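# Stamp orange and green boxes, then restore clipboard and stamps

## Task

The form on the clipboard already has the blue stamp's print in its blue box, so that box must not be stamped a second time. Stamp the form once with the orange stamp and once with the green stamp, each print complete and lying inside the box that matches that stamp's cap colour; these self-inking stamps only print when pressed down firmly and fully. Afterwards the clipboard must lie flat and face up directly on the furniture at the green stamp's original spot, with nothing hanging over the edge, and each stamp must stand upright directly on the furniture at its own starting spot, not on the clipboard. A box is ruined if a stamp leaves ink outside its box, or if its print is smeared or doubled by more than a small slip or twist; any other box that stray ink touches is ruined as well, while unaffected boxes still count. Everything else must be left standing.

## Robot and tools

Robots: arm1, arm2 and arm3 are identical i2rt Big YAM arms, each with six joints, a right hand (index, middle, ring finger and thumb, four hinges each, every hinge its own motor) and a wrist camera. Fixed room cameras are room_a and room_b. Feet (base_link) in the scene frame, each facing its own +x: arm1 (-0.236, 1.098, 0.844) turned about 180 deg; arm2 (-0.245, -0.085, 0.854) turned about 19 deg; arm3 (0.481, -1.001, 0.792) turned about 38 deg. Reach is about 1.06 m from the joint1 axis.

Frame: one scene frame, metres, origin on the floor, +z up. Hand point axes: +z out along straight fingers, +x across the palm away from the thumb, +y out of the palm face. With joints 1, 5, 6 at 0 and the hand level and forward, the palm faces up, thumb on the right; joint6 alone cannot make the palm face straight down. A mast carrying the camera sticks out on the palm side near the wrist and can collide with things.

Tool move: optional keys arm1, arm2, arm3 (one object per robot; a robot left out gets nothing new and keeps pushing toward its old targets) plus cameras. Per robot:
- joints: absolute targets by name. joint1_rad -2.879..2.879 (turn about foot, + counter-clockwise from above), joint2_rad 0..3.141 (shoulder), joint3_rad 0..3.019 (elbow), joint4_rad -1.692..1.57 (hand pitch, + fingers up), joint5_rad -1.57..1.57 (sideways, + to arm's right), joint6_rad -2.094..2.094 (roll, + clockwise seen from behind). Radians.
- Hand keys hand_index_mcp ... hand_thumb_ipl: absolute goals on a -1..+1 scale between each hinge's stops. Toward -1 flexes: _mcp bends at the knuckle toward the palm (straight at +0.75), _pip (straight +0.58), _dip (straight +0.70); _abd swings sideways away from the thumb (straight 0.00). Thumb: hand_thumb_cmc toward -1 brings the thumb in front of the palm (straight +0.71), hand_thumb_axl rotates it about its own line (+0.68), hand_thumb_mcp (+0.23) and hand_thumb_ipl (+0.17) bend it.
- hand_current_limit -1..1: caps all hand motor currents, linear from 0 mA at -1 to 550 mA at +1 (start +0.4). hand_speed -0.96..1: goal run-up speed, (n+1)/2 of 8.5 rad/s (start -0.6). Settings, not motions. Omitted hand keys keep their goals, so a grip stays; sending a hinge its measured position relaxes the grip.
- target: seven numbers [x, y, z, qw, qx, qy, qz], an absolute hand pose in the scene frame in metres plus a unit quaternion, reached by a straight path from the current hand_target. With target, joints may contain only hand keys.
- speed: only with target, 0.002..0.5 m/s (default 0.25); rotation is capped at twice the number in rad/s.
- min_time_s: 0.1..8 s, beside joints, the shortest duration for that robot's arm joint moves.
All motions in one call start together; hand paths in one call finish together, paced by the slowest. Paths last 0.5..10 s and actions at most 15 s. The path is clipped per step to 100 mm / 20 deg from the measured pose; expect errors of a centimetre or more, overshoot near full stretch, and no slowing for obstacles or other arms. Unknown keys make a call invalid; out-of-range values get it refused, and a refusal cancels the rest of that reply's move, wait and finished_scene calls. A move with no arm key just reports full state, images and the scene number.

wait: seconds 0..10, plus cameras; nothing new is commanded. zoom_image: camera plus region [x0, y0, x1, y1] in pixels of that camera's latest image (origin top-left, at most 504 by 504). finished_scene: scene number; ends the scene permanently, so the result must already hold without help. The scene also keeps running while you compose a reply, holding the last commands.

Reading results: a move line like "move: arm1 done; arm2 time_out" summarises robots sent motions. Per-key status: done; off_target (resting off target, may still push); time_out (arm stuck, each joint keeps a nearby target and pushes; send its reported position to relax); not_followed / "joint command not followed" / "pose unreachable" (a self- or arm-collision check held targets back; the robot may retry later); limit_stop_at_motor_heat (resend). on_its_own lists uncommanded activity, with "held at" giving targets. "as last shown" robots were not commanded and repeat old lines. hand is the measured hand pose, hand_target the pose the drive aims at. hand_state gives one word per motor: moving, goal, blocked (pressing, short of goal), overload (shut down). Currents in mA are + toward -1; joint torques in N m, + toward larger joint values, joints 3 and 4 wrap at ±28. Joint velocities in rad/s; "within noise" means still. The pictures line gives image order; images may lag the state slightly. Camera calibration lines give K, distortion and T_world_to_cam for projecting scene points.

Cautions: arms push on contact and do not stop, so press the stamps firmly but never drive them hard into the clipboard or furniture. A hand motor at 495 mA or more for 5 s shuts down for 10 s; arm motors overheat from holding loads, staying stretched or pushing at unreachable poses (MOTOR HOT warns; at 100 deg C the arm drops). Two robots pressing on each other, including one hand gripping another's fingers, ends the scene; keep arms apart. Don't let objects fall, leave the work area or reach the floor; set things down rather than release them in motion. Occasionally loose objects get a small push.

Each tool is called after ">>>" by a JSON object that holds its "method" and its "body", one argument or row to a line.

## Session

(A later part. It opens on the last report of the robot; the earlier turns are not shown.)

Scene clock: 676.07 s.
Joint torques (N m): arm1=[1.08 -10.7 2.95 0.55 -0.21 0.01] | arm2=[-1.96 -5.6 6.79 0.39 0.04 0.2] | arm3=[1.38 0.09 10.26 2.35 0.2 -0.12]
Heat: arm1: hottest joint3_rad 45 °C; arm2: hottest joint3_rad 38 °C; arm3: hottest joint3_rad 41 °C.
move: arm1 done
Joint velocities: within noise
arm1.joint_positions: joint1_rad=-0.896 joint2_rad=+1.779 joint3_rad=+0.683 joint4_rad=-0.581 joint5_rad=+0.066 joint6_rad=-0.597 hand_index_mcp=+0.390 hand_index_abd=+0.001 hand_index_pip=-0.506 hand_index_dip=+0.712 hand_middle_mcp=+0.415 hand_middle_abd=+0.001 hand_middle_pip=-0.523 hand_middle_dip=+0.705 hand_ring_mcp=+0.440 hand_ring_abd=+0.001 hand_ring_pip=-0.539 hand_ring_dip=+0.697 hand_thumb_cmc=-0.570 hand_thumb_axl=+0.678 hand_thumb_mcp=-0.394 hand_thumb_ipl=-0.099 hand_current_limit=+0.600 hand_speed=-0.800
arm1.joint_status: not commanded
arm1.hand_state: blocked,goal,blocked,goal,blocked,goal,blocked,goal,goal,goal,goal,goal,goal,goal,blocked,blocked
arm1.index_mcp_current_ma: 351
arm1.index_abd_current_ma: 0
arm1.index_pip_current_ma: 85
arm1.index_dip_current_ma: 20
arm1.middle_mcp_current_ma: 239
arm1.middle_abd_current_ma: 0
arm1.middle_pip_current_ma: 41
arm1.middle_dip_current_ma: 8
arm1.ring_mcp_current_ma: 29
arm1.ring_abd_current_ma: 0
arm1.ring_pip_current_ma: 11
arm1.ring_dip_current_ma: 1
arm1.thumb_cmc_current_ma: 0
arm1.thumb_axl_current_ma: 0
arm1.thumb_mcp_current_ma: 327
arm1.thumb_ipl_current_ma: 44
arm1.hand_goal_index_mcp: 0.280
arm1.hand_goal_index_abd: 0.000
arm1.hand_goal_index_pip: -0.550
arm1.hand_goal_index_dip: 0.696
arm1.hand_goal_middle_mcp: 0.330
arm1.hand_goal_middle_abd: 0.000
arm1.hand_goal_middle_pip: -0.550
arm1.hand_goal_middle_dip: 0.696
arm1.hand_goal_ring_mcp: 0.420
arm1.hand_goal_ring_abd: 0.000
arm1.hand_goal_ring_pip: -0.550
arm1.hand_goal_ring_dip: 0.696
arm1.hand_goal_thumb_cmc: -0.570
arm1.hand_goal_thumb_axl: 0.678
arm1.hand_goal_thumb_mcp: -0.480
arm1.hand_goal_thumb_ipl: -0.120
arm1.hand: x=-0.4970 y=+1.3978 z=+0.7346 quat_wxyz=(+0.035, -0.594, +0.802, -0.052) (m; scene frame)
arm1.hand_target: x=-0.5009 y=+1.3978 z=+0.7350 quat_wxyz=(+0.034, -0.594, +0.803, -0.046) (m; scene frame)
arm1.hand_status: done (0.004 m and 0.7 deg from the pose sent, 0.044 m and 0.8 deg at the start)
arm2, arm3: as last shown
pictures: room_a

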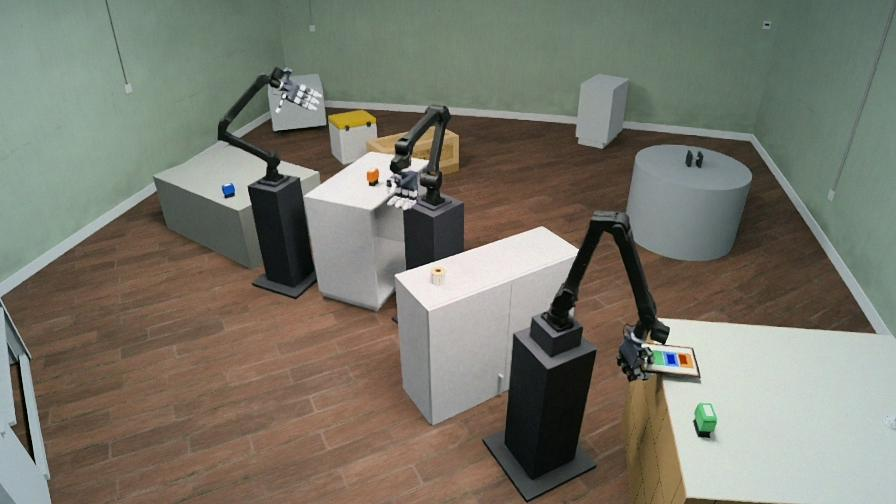

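>>> {"method": "move", "body": {
  "arm1": {"target":[-0.5008,1.3978,0.72,0.0337,-0.5938,0.8026,-0.0456],"speed":0.05}
}}

>>> {"method": "move", "body": {
  "arm1": {"target":[-0.5008,1.3978,0.71,0.0337,-0.5938,0.8026,-0.0456],"speed":0.05},
  "cameras": ["room_a","arm1_cam_wrist"]
}}

>>> {"method": "zoom_image", "body": {
  "camera": "room_a",
  "region": [600, 300, 730, 410]
}}

Scene clock: 678.57 s.
Joint torques (N m): arm1=[1.2 -10.81 2.54 0.54 -0.21 0.01] | arm2=[-1.85 -5.48 6.76 0.39 0.04 0.2] | arm3=[0.67 -0.15 9.85 2.33 0.19 -0.11]
Heat: arm1: hottest joint3_rad 44 °C; arm2: hottest joint3_rad 38 °C; arm3: hottest joint3_rad 41 °C.
move: arm1 done
Joint velocities: within noise
arm1.joint_positions: joint1_rad=-0.896 joint2_rad=+1.825 joint3_rad=+0.683 joint4_rad=-0.533 joint5_rad=+0.066 joint6_rad=-0.597 hand_index_mcp=+0.390 hand_index_abd=+0.001 hand_index_pip=-0.506 hand_index_dip=+0.712 hand_middle_mcp=+0.415 hand_middle_abd=+0.001 hand_middle_pip=-0.523 hand_middle_dip=+0.705 hand_ring_mcp=+0.440 hand_ring_abd=+0.001 hand_ring_pip=-0.539 hand_ring_dip=+0.697 hand_thumb_cmc=-0.570 hand_thumb_axl=+0.678 hand_thumb_mcp=-0.394 hand_thumb_ipl=-0.099 hand_current_limit=+0.600 hand_speed=-0.800
arm1.joint_status: not commanded
arm1.hand_state: blocked,goal,blocked,goal,blocked,goal,blocked,goal,goal,goal,goal,goal,goal,goal,blocked,blocked
arm1.index_mcp_current_ma: 351
arm1.index_abd_current_ma: 0
arm1.index_pip_current_ma: 85
arm1.index_dip_current_ma: 20
arm1.middle_mcp_current_ma: 239
arm1.middle_abd_current_ma: 0
arm1.middle_pip_current_ma: 41
arm1.middle_dip_current_ma: 8
arm1.ring_mcp_current_ma: 29
arm1.ring_abd_current_ma: 0
arm1.ring_pip_current_ma: 11
arm1.ring_dip_current_ma: 1
arm1.thumb_cmc_current_ma: 0
arm1.thumb_axl_current_ma: 0
arm1.thumb_mcp_current_ma: 327
arm1.thumb_ipl_current_ma: 44
arm1.hand_goal_index_mcp: 0.280
arm1.hand_goal_index_abd: 0.000
arm1.hand_goal_index_pip: -0.550
arm1.hand_goal_index_dip: 0.696
arm1.hand_goal_middle_mcp: 0.330
arm1.hand_goal_middle_abd: 0.000
arm1.hand_goal_middle_pip: -0.550
arm1.hand_goal_middle_dip: 0.696
arm1.hand_goal_ring_mcp: 0.420
arm1.hand_goal_ring_abd: 0.000
arm1.hand_goal_ring_pip: -0.550
arm1.hand_goal_ring_dip: 0.696
arm1.hand_goal_thumb_cmc: -0.570
arm1.hand_goal_thumb_axl: 0.678
arm1.hand_goal_thumb_mcp: -0.480
arm1.hand_goal_thumb_ipl: -0.120
arm1.hand: x=-0.4976 y=+1.3985 z=+0.7200 quat_wxyz=(+0.035, -0.594, +0.802, -0.051) (m; scene frame)
arm1.hand_target: x=-0.5009 y=+1.3978 z=+0.7201 quat_wxyz=(+0.034, -0.594, +0.803, -0.046) (m; scene frame)
arm1.hand_status: done (0.003 m and 0.6 deg from the pose sent, 0.015 m and 0.7 deg at the start)
arm2, arm3: as last shown
pictures: none

Scene clock: 679.53 s.
Joint torques (N m): arm1=[1.14 -10.87 2.37 0.54 -0.2 0.01] | arm2=[-2.02 -5.6 6.86 0.4 0.04 0.19] | arm3=[1.61 0.09 10.07 2.35 0.2 -0.12]
Heat: arm1: hottest joint3_rad 44 °C; arm2: hottest joint3_rad 38 °C; arm3: hottest joint3_rad 41 °C.
move: arm1 done
Joint velocities: within noise
arm1.joint_positions: joint1_rad=-0.896 joint2_rad=+1.856 joint3_rad=+0.683 joint4_rad=-0.502 joint5_rad=+0.066 joint6_rad=-0.597 hand_index_mcp=+0.390 hand_index_abd=+0.001 hand_index_pip=-0.506 hand_index_dip=+0.712 hand_middle_mcp=+0.415 hand_middle_abd=+0.001 hand_middle_pip=-0.523 hand_middle_dip=+0.705 hand_ring_mcp=+0.440 hand_ring_abd=+0.001 hand_ring_pip=-0.539 hand_ring_dip=+0.697 hand_thumb_cmc=-0.570 hand_thumb_axl=+0.678 hand_thumb_mcp=-0.394 hand_thumb_ipl=-0.099 hand_current_limit=+0.600 hand_speed=-0.800
arm1.joint_status: not commanded
arm1.hand_state: blocked,goal,blocked,goal,blocked,goal,blocked,goal,goal,goal,goal,goal,goal,goal,blocked,blocked
arm1.index_mcp_current_ma: 351
arm1.index_abd_current_ma: 0
arm1.index_pip_current_ma: 85
arm1.index_dip_current_ma: 20
arm1.middle_mcp_current_ma: 239
arm1.middle_abd_current_ma: 0
arm1.middle_pip_current_ma: 41
arm1.middle_dip_current_ma: 8
arm1.ring_mcp_current_ma: 29
arm1.ring_abd_current_ma: 0
arm1.ring_pip_current_ma: 11
arm1.ring_dip_current_ma: 1
arm1.thumb_cmc_current_ma: 0
arm1.thumb_axl_current_ma: 0
arm1.thumb_mcp_current_ma: 327
arm1.thumb_ipl_current_ma: 44
arm1.hand_goal_index_mcp: 0.280
arm1.hand_goal_index_abd: 0.000
arm1.hand_goal_index_pip: -0.550
arm1.hand_goal_index_dip: 0.696
arm1.hand_goal_middle_mcp: 0.330
arm1.hand_goal_middle_abd: 0.000
arm1.hand_goal_middle_pip: -0.550
arm1.hand_goal_middle_dip: 0.696
arm1.hand_goal_ring_mcp: 0.420
arm1.hand_goal_ring_abd: 0.000
arm1.hand_goal_ring_pip: -0.550
arm1.hand_goal_ring_dip: 0.696
arm1.hand_goal_thumb_cmc: -0.570
arm1.hand_goal_thumb_axl: 0.678
arm1.hand_goal_thumb_mcp: -0.480
arm1.hand_goal_thumb_ipl: -0.120
arm1.hand: x=-0.4975 y=+1.3984 z=+0.7100 quat_wxyz=(+0.035, -0.594, +0.802, -0.051) (m; scene frame)
arm1.hand_target: x=-0.5009 y=+1.3978 z=+0.7100 quat_wxyz=(+0.034, -0.594, +0.803, -0.046) (m; scene frame)
arm1.hand_status: done (0.003 m and 0.6 deg from the pose sent, 0.011 m and 0.6 deg at the start)
arm2: as last shown
arm3.joint_positions: joint1_rad=+2.290 joint2_rad=+0.632 joint3_rad=+1.361 joint4_rad=-1.266 joint5_rad=+0.116 joint6_rad=+0.997 hand_index_mcp=+0.756 hand_index_abd=+0.000 hand_index_pip=+0.577 hand_index_dip=+0.696 hand_middle_mcp=+0.757 hand_middle_abd=+0.000 hand_middle_pip=+0.577 hand_middle_dip=+0.696 hand_ring_mcp=+0.757 hand_ring_abd=+0.000 hand_ring_pip=+0.577 hand_ring_dip=+0.696 hand_thumb_cmc=+0.716 hand_thumb_axl=+0.677 hand_thumb_mcp=+0.226 hand_thumb_ipl=+0.168 hand_current_limit=+0.400 hand_speed=-0.600
arm3.joint_status: not commanded
arm3.hand_state: goal,goal,goal,goal,goal,goal,goal,goal,goal,goal,goal,goal,goal,goal,goal,goal
arm3.index_mcp_current_ma: 0
arm3.index_abd_current_ma: 0
arm3.index_pip_current_ma: 0
arm3.index_dip_current_ma: 0
arm3.middle_mcp_current_ma: 1
arm3.middle_abd_current_ma: 0
arm3.middle_pip_current_ma: 0
arm3.middle_dip_current_ma: 0
arm3.ring_mcp_current_ma: 1
arm3.ring_abd_current_ma: 0
arm3.ring_pip_current_ma: 0
arm3.ring_dip_current_ma: 0
arm3.thumb_cmc_current_ma: 0
arm3.thumb_axl_current_ma: 0
arm3.thumb_mcp_current_ma: 0
arm3.thumb_ipl_current_ma: 0
arm3.hand_goal_index_mcp: 0.754
arm3.hand_goal_index_abd: 0.000
arm3.hand_goal_index_pip: 0.576
arm3.hand_goal_index_dip: 0.696
arm3.hand_goal_middle_mcp: 0.754
arm3.hand_goal_middle_abd: 0.000
arm3.hand_goal_middle_pip: 0.576
arm3.hand_goal_middle_dip: 0.696
arm3.hand_goal_ring_mcp: 0.754
arm3.hand_goal_ring_abd: 0.000
arm3.hand_goal_ring_pip: 0.576
arm3.hand_goal_ring_dip: 0.696
arm3.hand_goal_thumb_cmc: 0.714
arm3.hand_goal_thumb_axl: 0.678
arm3.hand_goal_thumb_mcp: 0.226
arm3.hand_goal_thumb_ipl: 0.168
arm3.hand: x=+0.2443 y=-0.8522 z=+1.3572 quat_wxyz=(-0.439, -0.142, +0.857, +0.228) (m; scene frame)
arm3.hand_target: x=+0.2459 y=-0.8548 z=+1.3669 quat_wxyz=(-0.449, -0.144, +0.852, +0.230) (m; scene frame)
arm3.hand_status: not commanded
pictures: arm1_cam_wrist, room_a
camera_calibration:
arm1_cam_wrist: T_world_to_cam=[[-0.351926, 0.932694, -0.0789284, -1.39056], [0.59113, 0.28684, 0.753849, -0.682172], [0.72575, 0.218642, -0.65229, 0.643579], [0, 0, 0, 1]] pos_world=[-0.5532, 1.35193, 0.8243]

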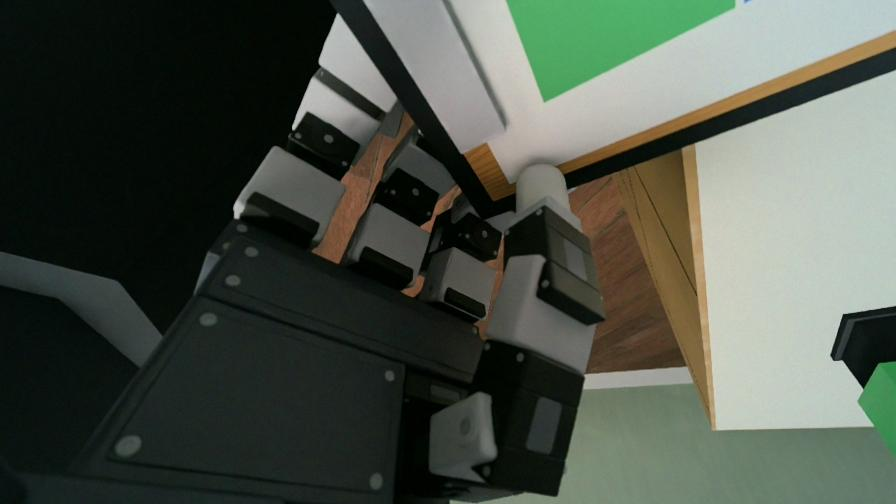

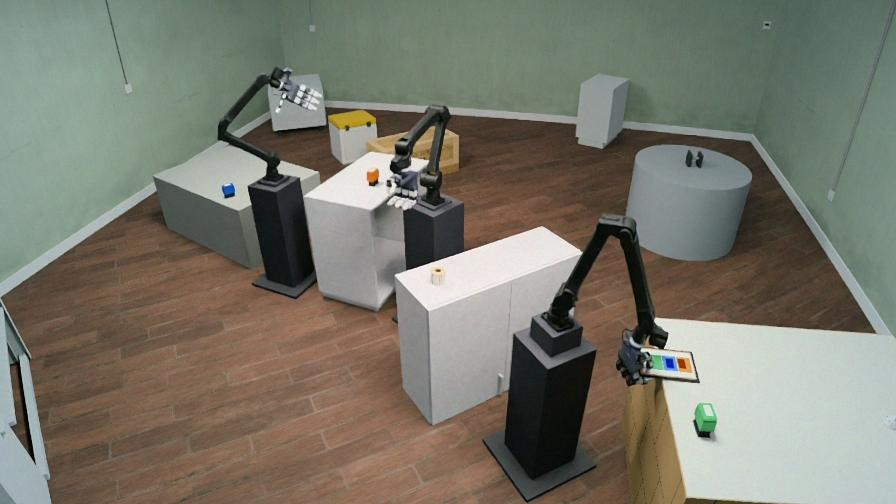

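Scaled by 3.877 from the camera's 896x504 image, which has a finer 1280x720 frame.

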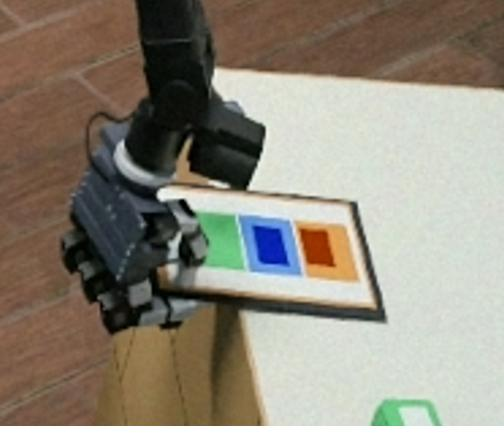

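>>> {"method": "move", "body": {
  "arm1": {"target":[-0.5008,1.3978,0.70,0.0337,-0.5938,0.8026,-0.0456],"speed":0.04}
}}

>>> {"method": "move", "body": {
  "arm1": {"target":[-0.5008,1.3978,0.693,0.0337,-0.5938,0.8026,-0.0456],"speed":0.04},
  "cameras": ["room_a","arm1_cam_wrist"]
}}

>>> {"method": "zoom_image", "body": {
  "camera": "room_a",
  "region": [600, 300, 730, 410]
}}

Scene clock: 682.37 s.
Joint torques (N m): arm1=[1.14 -10.87 2.29 0.57 -0.21 0.01] | arm2=[-2.02 -5.42 6.75 0.39 0.03 0.19] | arm3=[1.26 0.21 10.06 2.51 0.17 -0.13]
Heat: arm1: hottest joint3_rad 44 °C; arm2: hottest joint3_rad 38 °C; arm3: hottest joint3_rad 41 °C.
move: arm1 done
Joint velocities: within noise
arm1.joint_positions: joint1_rad=-0.895 joint2_rad=+1.887 joint3_rad=+0.683 joint4_rad=-0.471 joint5_rad=+0.066 joint6_rad=-0.597 hand_index_mcp=+0.390 hand_index_abd=+0.001 hand_index_pip=-0.506 hand_index_dip=+0.712 hand_middle_mcp=+0.415 hand_middle_abd=+0.001 hand_middle_pip=-0.523 hand_middle_dip=+0.705 hand_ring_mcp=+0.440 hand_ring_abd=+0.001 hand_ring_pip=-0.539 hand_ring_dip=+0.698 hand_thumb_cmc=-0.570 hand_thumb_axl=+0.678 hand_thumb_mcp=-0.397 hand_thumb_ipl=-0.099 hand_current_limit=+0.600 hand_speed=-0.800
arm1.joint_status: not commanded
arm1.hand_state: blocked,goal,blocked,goal,blocked,goal,blocked,goal,goal,goal,goal,goal,goal,goal,blocked,blocked
arm1.index_mcp_current_ma: 351
arm1.index_abd_current_ma: 0
arm1.index_pip_current_ma: 85
arm1.index_dip_current_ma: 20
arm1.middle_mcp_current_ma: 239
arm1.middle_abd_current_ma: 0
arm1.middle_pip_current_ma: 41
arm1.middle_dip_current_ma: 8
arm1.ring_mcp_current_ma: 29
arm1.ring_abd_current_ma: 0
arm1.ring_pip_current_ma: 11
arm1.ring_dip_current_ma: 1
arm1.thumb_cmc_current_ma: 0
arm1.thumb_axl_current_ma: 0
arm1.thumb_mcp_current_ma: 314
arm1.thumb_ipl_current_ma: 44
arm1.hand_goal_index_mcp: 0.280
arm1.hand_goal_index_abd: 0.000
arm1.hand_goal_index_pip: -0.550
arm1.hand_goal_index_dip: 0.696
arm1.hand_goal_middle_mcp: 0.330
arm1.hand_goal_middle_abd: 0.000
arm1.hand_goal_middle_pip: -0.550
arm1.hand_goal_middle_dip: 0.696
arm1.hand_goal_ring_mcp: 0.420
arm1.hand_goal_ring_abd: 0.000
arm1.hand_goal_ring_pip: -0.550
arm1.hand_goal_ring_dip: 0.696
arm1.hand_goal_thumb_cmc: -0.570
arm1.hand_goal_thumb_axl: 0.678
arm1.hand_goal_thumb_mcp: -0.480
arm1.hand_goal_thumb_ipl: -0.120
arm1.hand: x=-0.4975 y=+1.3981 z=+0.7004 quat_wxyz=(+0.035, -0.594, +0.802, -0.051) (m; scene frame)
arm1.hand_target: x=-0.5008 y=+1.3978 z=+0.7001 quat_wxyz=(+0.034, -0.594, +0.803, -0.046) (m; scene frame)
arm1.hand_status: done (0.003 m and 0.6 deg from the pose sent, 0.011 m and 0.6 deg at the start)
arm2, arm3: as last shown
pictures: none

Scene clock: 683.33 s.
Joint torques (N m): arm1=[1.14 -10.34 2.3 0.69 -0.2 0.01] | arm2=[-1.96 -5.48 6.83 0.42 0.02 0.2] | arm3=[0.62 0.15 10.09 2.63 0.24 -0.1]
Heat: arm1: hottest joint3_rad 44 °C; arm2: hottest joint3_rad 38 °C; arm3: hottest joint3_rad 41 °C.
move: arm1 done
Joint velocities: within noise
arm1.joint_positions: joint1_rad=-0.895 joint2_rad=+1.900 joint3_rad=+0.683 joint4_rad=-0.453 joint5_rad=+0.066 joint6_rad=-0.597 hand_index_mcp=+0.384 hand_index_abd=+0.001 hand_index_pip=-0.506 hand_index_dip=+0.710 hand_middle_mcp=+0.412 hand_middle_abd=+0.001 hand_middle_pip=-0.523 hand_middle_dip=+0.704 hand_ring_mcp=+0.440 hand_ring_abd=+0.001 hand_ring_pip=-0.539 hand_ring_dip=+0.699 hand_thumb_cmc=-0.570 hand_thumb_axl=+0.677 hand_thumb_mcp=-0.400 hand_thumb_ipl=-0.099 hand_current_limit=+0.600 hand_speed=-0.800
arm1.joint_status: not commanded
arm1.hand_state: blocked,goal,blocked,goal,blocked,goal,blocked,goal,goal,goal,goal,goal,goal,goal,blocked,blocked
arm1.index_mcp_current_ma: 323
arm1.index_abd_current_ma: 0
arm1.index_pip_current_ma: 85
arm1.index_dip_current_ma: 16
arm1.middle_mcp_current_ma: 227
arm1.middle_abd_current_ma: 0
arm1.middle_pip_current_ma: 41
arm1.middle_dip_current_ma: 7
arm1.ring_mcp_current_ma: 29
arm1.ring_abd_current_ma: 0
arm1.ring_pip_current_ma: 12
arm1.ring_dip_current_ma: 1
arm1.thumb_cmc_current_ma: 0
arm1.thumb_axl_current_ma: 0
arm1.thumb_mcp_current_ma: 293
arm1.thumb_ipl_current_ma: 44
arm1.hand_goal_index_mcp: 0.280
arm1.hand_goal_index_abd: 0.000
arm1.hand_goal_index_pip: -0.550
arm1.hand_goal_index_dip: 0.696
arm1.hand_goal_middle_mcp: 0.330
arm1.hand_goal_middle_abd: 0.000
arm1.hand_goal_middle_pip: -0.550
arm1.hand_goal_middle_dip: 0.696
arm1.hand_goal_ring_mcp: 0.420
arm1.hand_goal_ring_abd: 0.000
arm1.hand_goal_ring_pip: -0.550
arm1.hand_goal_ring_dip: 0.696
arm1.hand_goal_thumb_cmc: -0.570
arm1.hand_goal_thumb_axl: 0.678
arm1.hand_goal_thumb_mcp: -0.480
arm1.hand_goal_thumb_ipl: -0.120
arm1.hand: x=-0.4981 y=+1.3989 z=+0.6965 quat_wxyz=(+0.034, -0.594, +0.802, -0.048) (m; scene frame)
arm1.hand_target: x=-0.5007 y=+1.3978 z=+0.6930 quat_wxyz=(+0.034, -0.594, +0.803, -0.046) (m; scene frame)
arm1.hand_status: done (0.005 m and 0.3 deg from the pose sent, 0.008 m and 0.6 deg at the start)
arm2, arm3: as last shown
pictures: arm1_cam_wrist, room_a
camera_calibration:
arm1_cam_wrist: T_world_to_cam=[[-0.352538, 0.932909, -0.0734666, -1.39677], [0.593673, 0.283647, 0.753058, -0.665436], [0.723374, 0.221866, -0.653839, 0.630442], [0, 0, 0, 1]] pos_world=[-0.553409, 1.35194, 0.810704]

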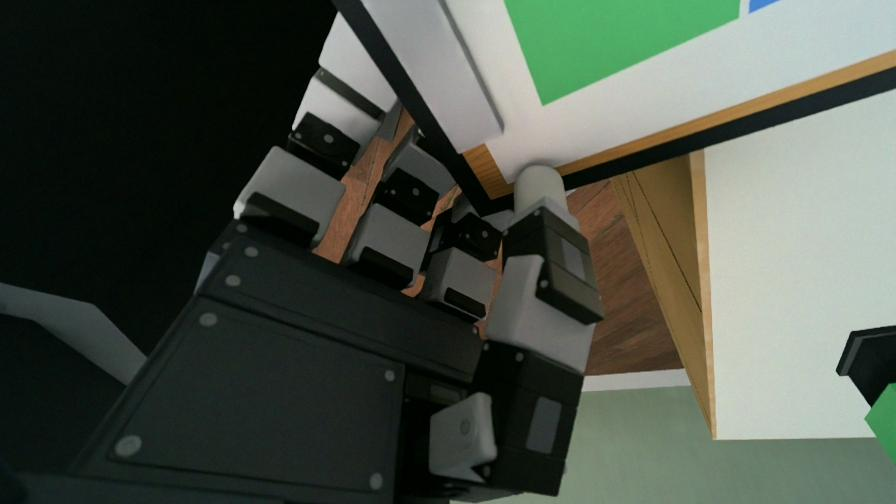

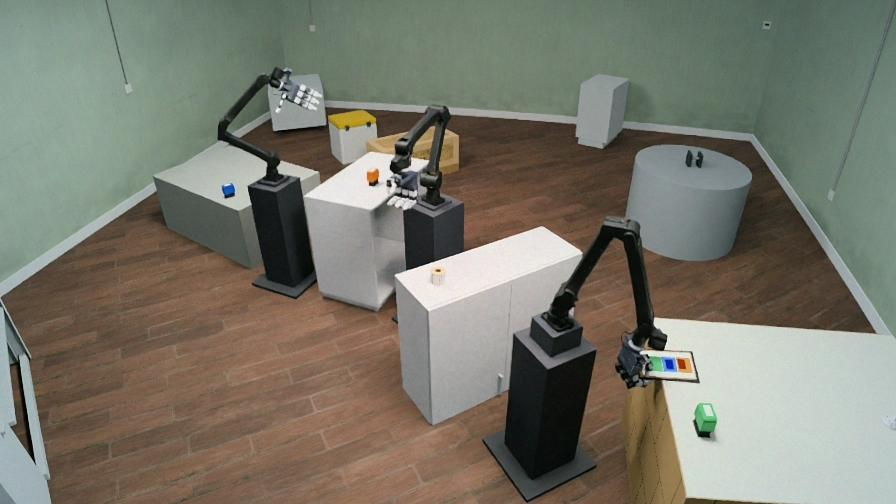

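Scaled by 3.877 from the camera's 896x504 image, which has a finer 1280x720 frame.

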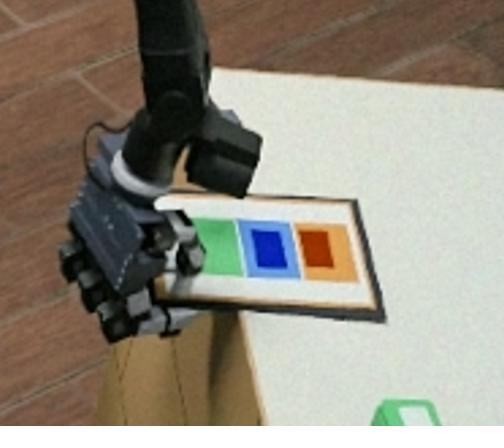

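>>> {"method": "move", "body": {
  "arm1": {"target":[-0.5012,1.3982,0.687,0.0337,-0.5938,0.8026,-0.0456],"speed":0.04},
  "cameras": ["room_a","arm1_cam_wrist"]
}}

>>> {"method": "zoom_image", "body": {
  "camera": "arm1_cam_wrist",
  "region": [596, 0, 896, 250]
}}

Scene clock: 686.33 s.
Joint torques (N m): arm1=[1.03 -9.35 2.41 0.92 -0.2 0.01] | arm2=[-1.85 -5.71 6.78 0.38 0.04 0.19] | arm3=[0.5 0.67 9.84 2.29 0.22 -0.17]
Heat: arm1: hottest joint3_rad 43 °C; arm2: hottest joint3_rad 38 °C; arm3: hottest joint3_rad 41 °C.
move: arm1 done
Joint velocities: within noise
arm1.joint_positions: joint1_rad=-0.895 joint2_rad=+1.907 joint3_rad=+0.683 joint4_rad=-0.442 joint5_rad=+0.066 joint6_rad=-0.597 hand_index_mcp=+0.384 hand_index_abd=+0.008 hand_index_pip=-0.511 hand_index_dip=+0.702 hand_middle_mcp=+0.412 hand_middle_abd=+0.003 hand_middle_pip=-0.523 hand_middle_dip=+0.695 hand_ring_mcp=+0.440 hand_ring_abd=+0.001 hand_ring_pip=-0.539 hand_ring_dip=+0.699 hand_thumb_cmc=-0.570 hand_thumb_axl=+0.677 hand_thumb_mcp=-0.400 hand_thumb_ipl=-0.104 hand_current_limit=+0.600 hand_speed=-0.800
arm1.joint_status: not commanded
arm1.hand_state: blocked,goal,blocked,goal,blocked,goal,blocked,goal,goal,goal,goal,goal,goal,goal,blocked,goal
arm1.index_mcp_current_ma: 323
arm1.index_abd_current_ma: 6
arm1.index_pip_current_ma: 69
arm1.index_dip_current_ma: 5
arm1.middle_mcp_current_ma: 227
arm1.middle_abd_current_ma: 1
arm1.middle_pip_current_ma: 41
arm1.middle_dip_current_ma: 0
arm1.ring_mcp_current_ma: 29
arm1.ring_abd_current_ma: 0
arm1.ring_pip_current_ma: 12
arm1.ring_dip_current_ma: 1
arm1.thumb_cmc_current_ma: 0
arm1.thumb_axl_current_ma: 0
arm1.thumb_mcp_current_ma: 293
arm1.thumb_ipl_current_ma: 31
arm1.hand_goal_index_mcp: 0.280
arm1.hand_goal_index_abd: 0.000
arm1.hand_goal_index_pip: -0.550
arm1.hand_goal_index_dip: 0.696
arm1.hand_goal_middle_mcp: 0.330
arm1.hand_goal_middle_abd: 0.000
arm1.hand_goal_middle_pip: -0.550
arm1.hand_goal_middle_dip: 0.696
arm1.hand_goal_ring_mcp: 0.420
arm1.hand_goal_ring_abd: 0.000
arm1.hand_goal_ring_pip: -0.550
arm1.hand_goal_ring_dip: 0.696
arm1.hand_goal_thumb_cmc: -0.570
arm1.hand_goal_thumb_axl: 0.678
arm1.hand_goal_thumb_mcp: -0.480
arm1.hand_goal_thumb_ipl: -0.120
arm1.hand: x=-0.4988 y=+1.3995 z=+0.6945 quat_wxyz=(+0.034, -0.594, +0.802, -0.046) (m; scene frame)
arm1.hand_target: x=-0.5011 y=+1.3981 z=+0.6872 quat_wxyz=(+0.034, -0.594, +0.803, -0.046) (m; scene frame)
arm1.hand_status: done (0.008 m and 0.1 deg from the pose sent, 0.010 m and 0.3 deg at the start)
arm2.joint_positions: joint1_rad=+0.311 joint2_rad=+1.102 joint3_rad=+0.918 joint4_rad=-1.398 joint5_rad=+0.002 joint6_rad=+0.059 hand_index_mcp=+0.620 hand_index_abd=-0.001 hand_index_pip=-0.582 hand_index_dip=+0.700 hand_middle_mcp=+0.620 hand_middle_abd=+0.001 hand_middle_pip=-0.583 hand_middle_dip=+0.699 hand_ring_mcp=+0.620 hand_ring_abd=-0.002 hand_ring_pip=-0.581 hand_ring_dip=+0.700 hand_thumb_cmc=-0.568 hand_thumb_axl=+0.679 hand_thumb_mcp=+0.192 hand_thumb_ipl=-0.598 hand_current_limit=+0.600 hand_speed=-0.700
arm2.joint_status: not commanded
arm2.hand_state: goal,goal,goal,goal,goal,goal,goal,goal,goal,goal,goal,goal,goal,goal,goal,goal
arm2.index_mcp_current_ma: 0
arm2.index_abd_current_ma: 0
arm2.index_pip_current_ma: 3
arm2.index_dip_current_ma: 1
arm2.middle_mcp_current_ma: 0
arm2.middle_abd_current_ma: 0
arm2.middle_pip_current_ma: 2
arm2.middle_dip_current_ma: 1
arm2.ring_mcp_current_ma: 0
arm2.ring_abd_current_ma: 0
arm2.ring_pip_current_ma: 3
arm2.ring_dip_current_ma: 1
arm2.thumb_cmc_current_ma: 0
arm2.thumb_axl_current_ma: 0
arm2.thumb_mcp_current_ma: -5
arm2.thumb_ipl_current_ma: 0
arm2.hand_goal_index_mcp: 0.620
arm2.hand_goal_index_abd: 0.000
arm2.hand_goal_index_pip: -0.590
arm2.hand_goal_index_dip: 0.696
arm2.hand_goal_middle_mcp: 0.620
arm2.hand_goal_middle_abd: 0.000
arm2.hand_goal_middle_pip: -0.590
arm2.hand_goal_middle_dip: 0.696
arm2.hand_goal_ring_mcp: 0.620
arm2.hand_goal_ring_abd: 0.000
arm2.hand_goal_ring_pip: -0.590
arm2.hand_goal_ring_dip: 0.696
arm2.hand_goal_thumb_cmc: -0.570
arm2.hand_goal_thumb_axl: 0.678
arm2.hand_goal_thumb_mcp: 0.200
arm2.hand_goal_thumb_ipl: -0.600
arm2.hand: x=+0.0664 y=+0.1118 z=+1.0350 quat_wxyz=(-0.004, +0.473, +0.881, -0.004) (m; scene frame)
arm2.hand_target: x=+0.0674 y=+0.1067 z=+1.0381 quat_wxyz=(-0.003, +0.481, +0.877, -0.001) (m; scene frame)
arm2.hand_status: not commanded
arm3: as last shown
pictures: arm1_cam_wrist, room_a
camera_calibration:
arm1_cam_wrist: T_world_to_cam=[[-0.353087, 0.932979, -0.069858, -1.40054], [0.59541, 0.281673, 0.752428, -0.659667], [0.721676, 0.224078, -0.65496, 0.626287], [0, 0, 0, 1]] pos_world=[-0.553717, 1.35215, 0.808706]

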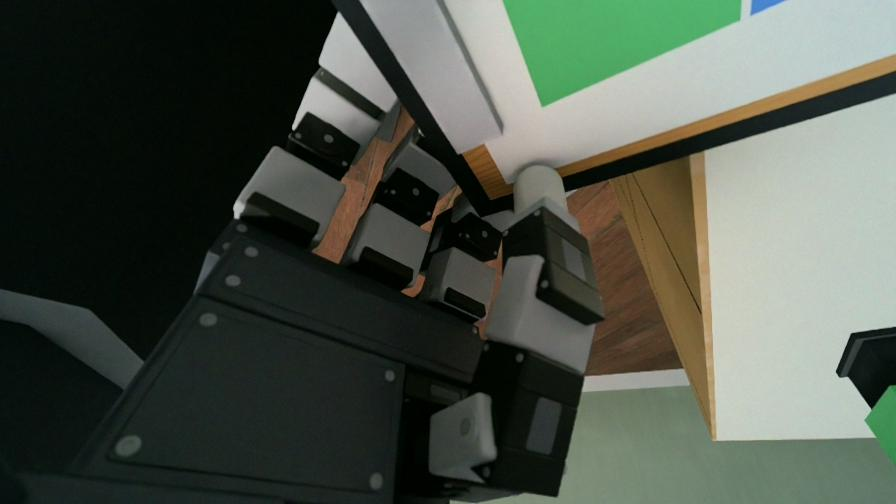

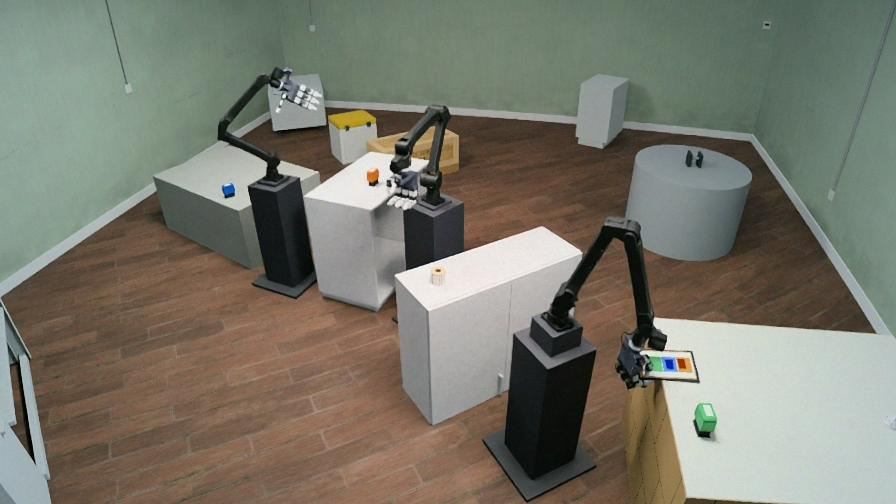

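Scaled by 1.680 from the camera's 896x504 image, which has a finer 1280x720 frame.

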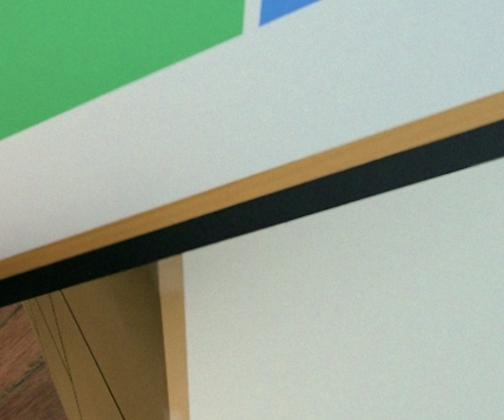

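>>> {"method": "move", "body": {
  "arm1": {"joints":{"hand_thumb_mcp":-0.38,"hand_thumb_ipl":-0.12,"hand_index_mcp":0.37,"hand_middle_mcp":0.40,"hand_ring_mcp":0.44,"hand_speed":-0.9}}
}}

>>> {"method": "move", "body": {
  "arm1": {"joints":{"hand_thumb_mcp":-0.28,"hand_thumb_ipl":-0.2,"hand_index_mcp":0.42,"hand_middle_mcp":0.44,"hand_ring_mcp":0.47}},
  "cameras": ["arm1_cam_wrist"]
}}

Scene clock: 693.13 s.
Joint torques (N m): arm1=[1.08 -9.64 2.44 0.7 -0.19 0.01] | arm2=[-1.85 -5.54 6.78 0.42 0.04 0.18] | arm3=[1.32 -0.44 9.92 2.51 0.23 -0.1]
Heat: arm1: hottest joint3_rad 42 °C; arm2: hottest joint3_rad 38 °C; arm3: hottest joint3_rad 41 °C.
move: arm1 off_target
Joint velocities: within noise
arm1.joint_positions: joint1_rad=-0.895 joint2_rad=+1.911 joint3_rad=+0.683 joint4_rad=-0.436 joint5_rad=+0.065 joint6_rad=-0.597 hand_index_mcp=+0.398 hand_index_abd=+0.009 hand_index_pip=-0.518 hand_index_dip=+0.700 hand_middle_mcp=+0.426 hand_middle_abd=+0.004 hand_middle_pip=-0.523 hand_middle_dip=+0.694 hand_ring_mcp=+0.452 hand_ring_abd=+0.001 hand_ring_pip=-0.539 hand_ring_dip=+0.699 hand_thumb_cmc=-0.571 hand_thumb_axl=+0.676 hand_thumb_mcp=-0.379 hand_thumb_ipl=-0.133 hand_current_limit=+0.600 hand_speed=-0.900
arm1.joint_status: hand_index_mcp off_target (ended at +0.398, target +0.370); hand_middle_mcp off_target (ended at +0.426, target +0.400); the others done
arm1.hand_state: blocked,goal,blocked,goal,blocked,goal,blocked,goal,goal,goal,goal,goal,goal,goal,goal,goal
arm1.index_mcp_current_ma: 47
arm1.index_abd_current_ma: 7
arm1.index_pip_current_ma: 53
arm1.index_dip_current_ma: 2
arm1.middle_mcp_current_ma: 43
arm1.middle_abd_current_ma: 2
arm1.middle_pip_current_ma: 41
arm1.middle_dip_current_ma: -1
arm1.ring_mcp_current_ma: 13
arm1.ring_abd_current_ma: 0
arm1.ring_pip_current_ma: 11
arm1.ring_dip_current_ma: 1
arm1.thumb_cmc_current_ma: 0
arm1.thumb_axl_current_ma: -1
arm1.thumb_mcp_current_ma: 1
arm1.thumb_ipl_current_ma: -21
arm1.hand_goal_index_mcp: 0.370
arm1.hand_goal_index_abd: 0.000
arm1.hand_goal_index_pip: -0.550
arm1.hand_goal_index_dip: 0.696
arm1.hand_goal_middle_mcp: 0.400
arm1.hand_goal_middle_abd: 0.000
arm1.hand_goal_middle_pip: -0.550
arm1.hand_goal_middle_dip: 0.696
arm1.hand_goal_ring_mcp: 0.440
arm1.hand_goal_ring_abd: 0.000
arm1.hand_goal_ring_pip: -0.550
arm1.hand_goal_ring_dip: 0.696
arm1.hand_goal_thumb_cmc: -0.570
arm1.hand_goal_thumb_axl: 0.678
arm1.hand_goal_thumb_mcp: -0.380
arm1.hand_goal_thumb_ipl: -0.120
arm1.hand: x=-0.4991 y=+1.3997 z=+0.6934 quat_wxyz=(+0.034, -0.594, +0.803, -0.045) (m; scene frame)
arm1.hand_target: x=-0.5011 y=+1.3981 z=+0.6873 quat_wxyz=(+0.034, -0.594, +0.803, -0.046) (m; scene frame)
arm1.hand_status: not commanded
arm2, arm3: as last shown
pictures: none

Scene clock: 694.00 s.
Joint torques (N m): arm1=[1.03 -10.64 2.33 0.46 -0.15 -0.02] | arm2=[-2.02 -5.6 6.75 0.43 0.05 0.19] | arm3=[1.03 -0.32 9.99 2.39 0.17 -0.15]
Heat: arm1: hottest joint3_rad 42 °C; arm2: hottest joint3_rad 38 °C; arm3: hottest joint3_rad 41 °C.
move: arm1 done
Joint velocities: within noise
arm1.joint_positions: joint1_rad=-0.895 joint2_rad=+1.922 joint3_rad=+0.683 joint4_rad=-0.430 joint5_rad=+0.065 joint6_rad=-0.594 hand_index_mcp=+0.422 hand_index_abd=+0.003 hand_index_pip=-0.541 hand_index_dip=+0.700 hand_middle_mcp=+0.445 hand_middle_abd=+0.003 hand_middle_pip=-0.542 hand_middle_dip=+0.694 hand_ring_mcp=+0.471 hand_ring_abd=+0.001 hand_ring_pip=-0.543 hand_ring_dip=+0.699 hand_thumb_cmc=-0.572 hand_thumb_axl=+0.676 hand_thumb_mcp=-0.285 hand_thumb_ipl=-0.202 hand_current_limit=+0.600 hand_speed=-0.900
arm1.joint_status: all done
arm1.hand_state: goal,goal,goal,goal,goal,goal,goal,goal,goal,goal,goal,goal,goal,goal,goal,goal
arm1.index_mcp_current_ma: 1
arm1.index_abd_current_ma: 2
arm1.index_pip_current_ma: 8
arm1.index_dip_current_ma: 2
arm1.middle_mcp_current_ma: 3
arm1.middle_abd_current_ma: 1
arm1.middle_pip_current_ma: 7
arm1.middle_dip_current_ma: -1
arm1.ring_mcp_current_ma: 0
arm1.ring_abd_current_ma: 0
arm1.ring_pip_current_ma: 6
arm1.ring_dip_current_ma: 1
arm1.thumb_cmc_current_ma: -1
arm1.thumb_axl_current_ma: -1
arm1.thumb_mcp_current_ma: -6
arm1.thumb_ipl_current_ma: -2
arm1.hand_goal_index_mcp: 0.420
arm1.hand_goal_index_abd: 0.000
arm1.hand_goal_index_pip: -0.550
arm1.hand_goal_index_dip: 0.696
arm1.hand_goal_middle_mcp: 0.440
arm1.hand_goal_middle_abd: 0.000
arm1.hand_goal_middle_pip: -0.550
arm1.hand_goal_middle_dip: 0.696
arm1.hand_goal_ring_mcp: 0.470
arm1.hand_goal_ring_abd: 0.000
arm1.hand_goal_ring_pip: -0.550
arm1.hand_goal_ring_dip: 0.696
arm1.hand_goal_thumb_cmc: -0.570
arm1.hand_goal_thumb_axl: 0.678
arm1.hand_goal_thumb_mcp: -0.280
arm1.hand_goal_thumb_ipl: -0.200
arm1.hand: x=-0.4980 y=+1.3985 z=+0.6895 quat_wxyz=(+0.034, -0.593, +0.803, -0.048) (m; scene frame)
arm1.hand_target: x=-0.5011 y=+1.3981 z=+0.6872 quat_wxyz=(+0.034, -0.594, +0.803, -0.046) (m; scene frame)
arm1.hand_status: not commanded
arm2, arm3: as last shown
pictures: arm1_cam_wrist
camera_calibration:
arm1_cam_wrist: T_world_to_cam=[[-0.350794, 0.933588, -0.0731879, -1.3971], [0.595055, 0.282572, 0.752371, -0.657503], [0.723086, 0.220377, -0.654661, 0.628365], [0, 0, 0, 1]] pos_world=[-0.553207, 1.35163, 0.803801]

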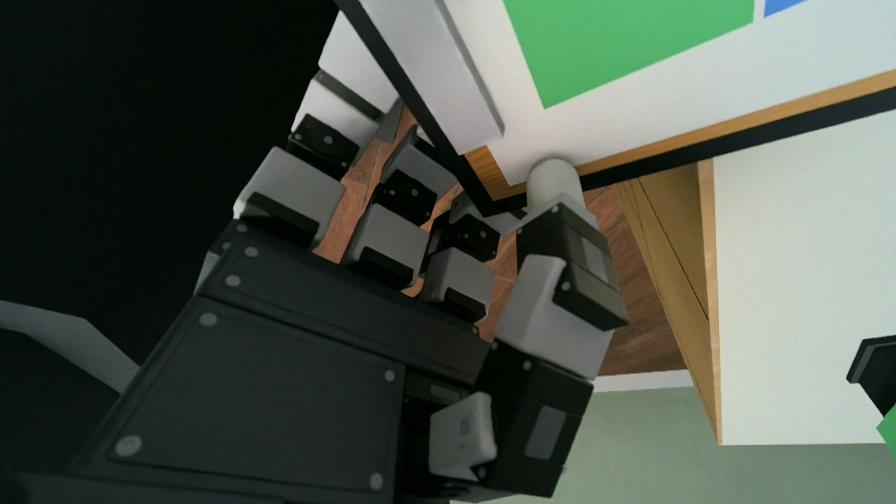

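>>> {"method": "move", "body": {
  "arm1": {"joints":{"hand_thumb_mcp":-0.1,"hand_thumb_ipl":-0.4,"hand_index_mcp":0.48,"hand_middle_mcp":0.49,"hand_ring_mcp":0.50}}
}}

>>> {"method": "move", "body": {
  "arm1": {"joints":{"hand_thumb_mcp":0.2,"hand_thumb_ipl":-0.6,"hand_index_mcp":0.58,"hand_middle_mcp":0.58,"hand_ring_mcp":0.58,"hand_speed":-0.8}},
  "cameras": ["arm1_cam_wrist","room_a"]
}}

>>> {"method": "zoom_image", "body": {
  "camera": "room_a",
  "region": [600, 300, 730, 410]
}}

Scene clock: 696.40 s.
Joint torques (N m): arm1=[1.08 -10.52 2.33 0.43 -0.16 -0.02] | arm2=[-1.79 -5.36 6.78 0.4 0.04 0.2] | arm3=[0.56 0.44 9.96 2.59 0.18 -0.21]
Heat: arm1: hottest joint3_rad 42 °C; arm2: hottest joint3_rad 38 °C; arm3: hottest joint3_rad 41 °C.
move: arm1 done
Joint velocities: within noise
arm1.joint_positions: joint1_rad=-0.895 joint2_rad=+1.922 joint3_rad=+0.683 joint4_rad=-0.430 joint5_rad=+0.065 joint6_rad=-0.594 hand_index_mcp=+0.481 hand_index_abd=+0.003 hand_index_pip=-0.541 hand_index_dip=+0.699 hand_middle_mcp=+0.490 hand_middle_abd=+0.003 hand_middle_pip=-0.542 hand_middle_dip=+0.694 hand_ring_mcp=+0.500 hand_ring_abd=+0.001 hand_ring_pip=-0.543 hand_ring_dip=+0.699 hand_thumb_cmc=-0.572 hand_thumb_axl=+0.676 hand_thumb_mcp=-0.107 hand_thumb_ipl=-0.398 hand_current_limit=+0.600 hand_speed=-0.900
arm1.joint_status: all done
arm1.hand_state: goal,goal,goal,goal,goal,goal,goal,goal,goal,goal,goal,goal,goal,goal,goal,goal
arm1.index_mcp_current_ma: 0
arm1.index_abd_current_ma: 2
arm1.index_pip_current_ma: 8
arm1.index_dip_current_ma: 2
arm1.middle_mcp_current_ma: 0
arm1.middle_abd_current_ma: 1
arm1.middle_pip_current_ma: 7
arm1.middle_dip_current_ma: -1
arm1.ring_mcp_current_ma: 0
arm1.ring_abd_current_ma: 0
arm1.ring_pip_current_ma: 6
arm1.ring_dip_current_ma: 1
arm1.thumb_cmc_current_ma: -1
arm1.thumb_axl_current_ma: -1
arm1.thumb_mcp_current_ma: -8
arm1.thumb_ipl_current_ma: 1
arm1.hand_goal_index_mcp: 0.480
arm1.hand_goal_index_abd: 0.000
arm1.hand_goal_index_pip: -0.550
arm1.hand_goal_index_dip: 0.696
arm1.hand_goal_middle_mcp: 0.490
arm1.hand_goal_middle_abd: 0.000
arm1.hand_goal_middle_pip: -0.550
arm1.hand_goal_middle_dip: 0.696
arm1.hand_goal_ring_mcp: 0.500
arm1.hand_goal_ring_abd: 0.000
arm1.hand_goal_ring_pip: -0.550
arm1.hand_goal_ring_dip: 0.696
arm1.hand_goal_thumb_cmc: -0.570
arm1.hand_goal_thumb_axl: 0.678
arm1.hand_goal_thumb_mcp: -0.100
arm1.hand_goal_thumb_ipl: -0.400
arm1.hand: x=-0.4980 y=+1.3985 z=+0.6895 quat_wxyz=(+0.034, -0.593, +0.803, -0.048) (m; scene frame)
arm1.hand_target: x=-0.5011 y=+1.3981 z=+0.6872 quat_wxyz=(+0.034, -0.594, +0.803, -0.046) (m; scene frame)
arm1.hand_status: not commanded
arm2, arm3: as last shown
pictures: none

Scene clock: 697.37 s.
Joint torques (N m): arm1=[1.03 -10.52 2.32 0.39 -0.15 -0.01] | arm2=[-2.14 -5.42 6.82 0.4 0.05 0.19] | arm3=[0.79 -0.32 9.94 2.41 0.23 -0.15]
Heat: arm1: hottest joint3_rad 42 °C; arm2: hottest joint3_rad 38 °C; arm3: hottest joint3_rad 41 °C.
move: arm1 done
Joint velocities: within noise
arm1.joint_positions: joint1_rad=-0.895 joint2_rad=+1.922 joint3_rad=+0.683 joint4_rad=-0.429 joint5_rad=+0.065 joint6_rad=-0.594 hand_index_mcp=+0.580 hand_index_abd=+0.003 hand_index_pip=-0.542 hand_index_dip=+0.699 hand_middle_mcp=+0.580 hand_middle_abd=+0.003 hand_middle_pip=-0.542 hand_middle_dip=+0.694 hand_ring_mcp=+0.580 hand_ring_abd=+0.001 hand_ring_pip=-0.543 hand_ring_dip=+0.699 hand_thumb_cmc=-0.572 hand_thumb_axl=+0.676 hand_thumb_mcp=+0.192 hand_thumb_ipl=-0.598 hand_current_limit=+0.600 hand_speed=-0.800
arm1.joint_status: all done
arm1.hand_state: goal,goal,goal,goal,goal,goal,goal,goal,goal,goal,goal,goal,goal,goal,goal,goal
arm1.index_mcp_current_ma: 0
arm1.index_abd_current_ma: 1
arm1.index_pip_current_ma: 7
arm1.index_dip_current_ma: 2
arm1.middle_mcp_current_ma: 0
arm1.middle_abd_current_ma: 1
arm1.middle_pip_current_ma: 7
arm1.middle_dip_current_ma: -1
arm1.ring_mcp_current_ma: 0
arm1.ring_abd_current_ma: 0
arm1.ring_pip_current_ma: 6
arm1.ring_dip_current_ma: 1
arm1.thumb_cmc_current_ma: -1
arm1.thumb_axl_current_ma: -1
arm1.thumb_mcp_current_ma: -10
arm1.thumb_ipl_current_ma: 1
arm1.hand_goal_index_mcp: 0.580
arm1.hand_goal_index_abd: 0.000
arm1.hand_goal_index_pip: -0.550
arm1.hand_goal_index_dip: 0.696
arm1.hand_goal_middle_mcp: 0.580
arm1.hand_goal_middle_abd: 0.000
arm1.hand_goal_middle_pip: -0.550
arm1.hand_goal_middle_dip: 0.696
arm1.hand_goal_ring_mcp: 0.580
arm1.hand_goal_ring_abd: 0.000
arm1.hand_goal_ring_pip: -0.550
arm1.hand_goal_ring_dip: 0.696
arm1.hand_goal_thumb_cmc: -0.570
arm1.hand_goal_thumb_axl: 0.678
arm1.hand_goal_thumb_mcp: 0.200
arm1.hand_goal_thumb_ipl: -0.600
arm1.hand: x=-0.4981 y=+1.3987 z=+0.6895 quat_wxyz=(+0.034, -0.593, +0.803, -0.047) (m; scene frame)
arm1.hand_target: x=-0.5011 y=+1.3980 z=+0.6872 quat_wxyz=(+0.034, -0.594, +0.803, -0.046) (m; scene frame)
arm1.hand_status: not commanded
arm2, arm3: as last shown
pictures: arm1_cam_wrist, room_a
camera_calibration:
arm1_cam_wrist: T_world_to_cam=[[-0.350852, 0.933621, -0.0724841, -1.39788], [0.59539, 0.28215, 0.752265, -0.65663], [0.722782, 0.220778, -0.654861, 0.627867], [0, 0, 0, 1]] pos_world=[-0.553308, 1.35174, 0.803801]

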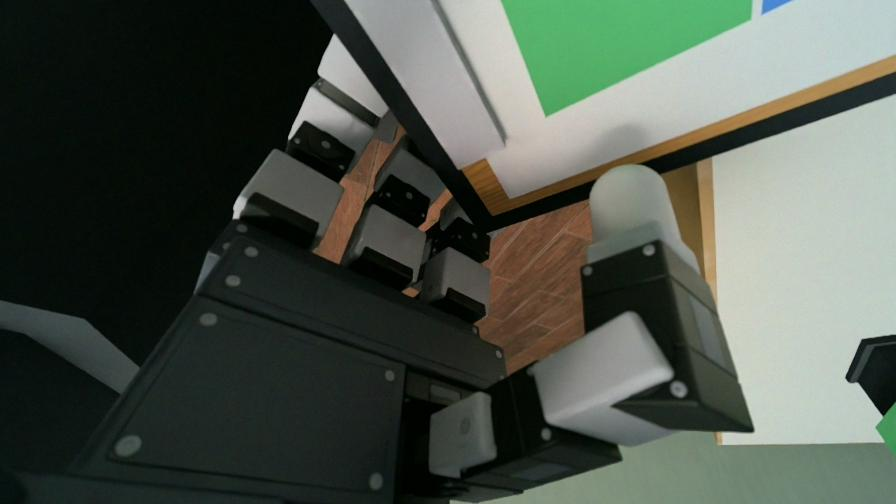

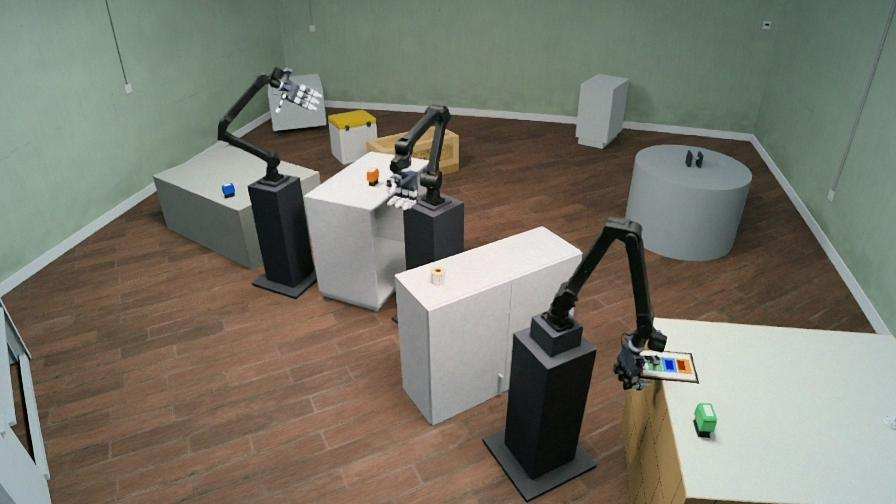

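Scaled by 3.877 from the camera's 896x504 image, which has a finer 1280x720 frame.

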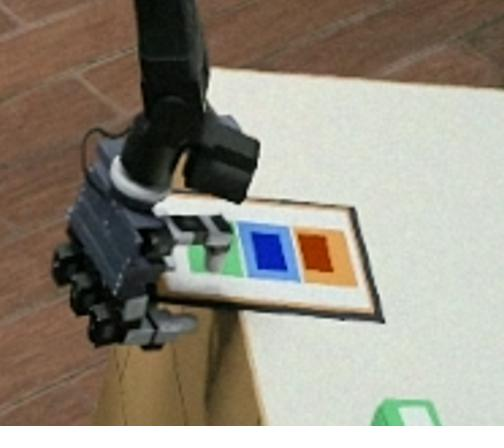

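>>> {"method": "zoom_image", "body": {
  "camera": "arm1_cam_wrist",
  "region": [400, 100, 600, 260]
}}

Scaled by 2.520 from the camera's 896x504 image, which has a finer 1280x720 frame.

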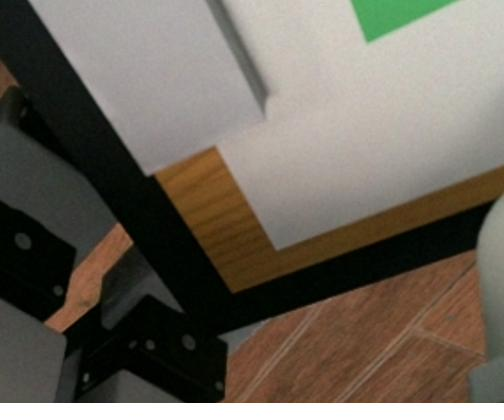

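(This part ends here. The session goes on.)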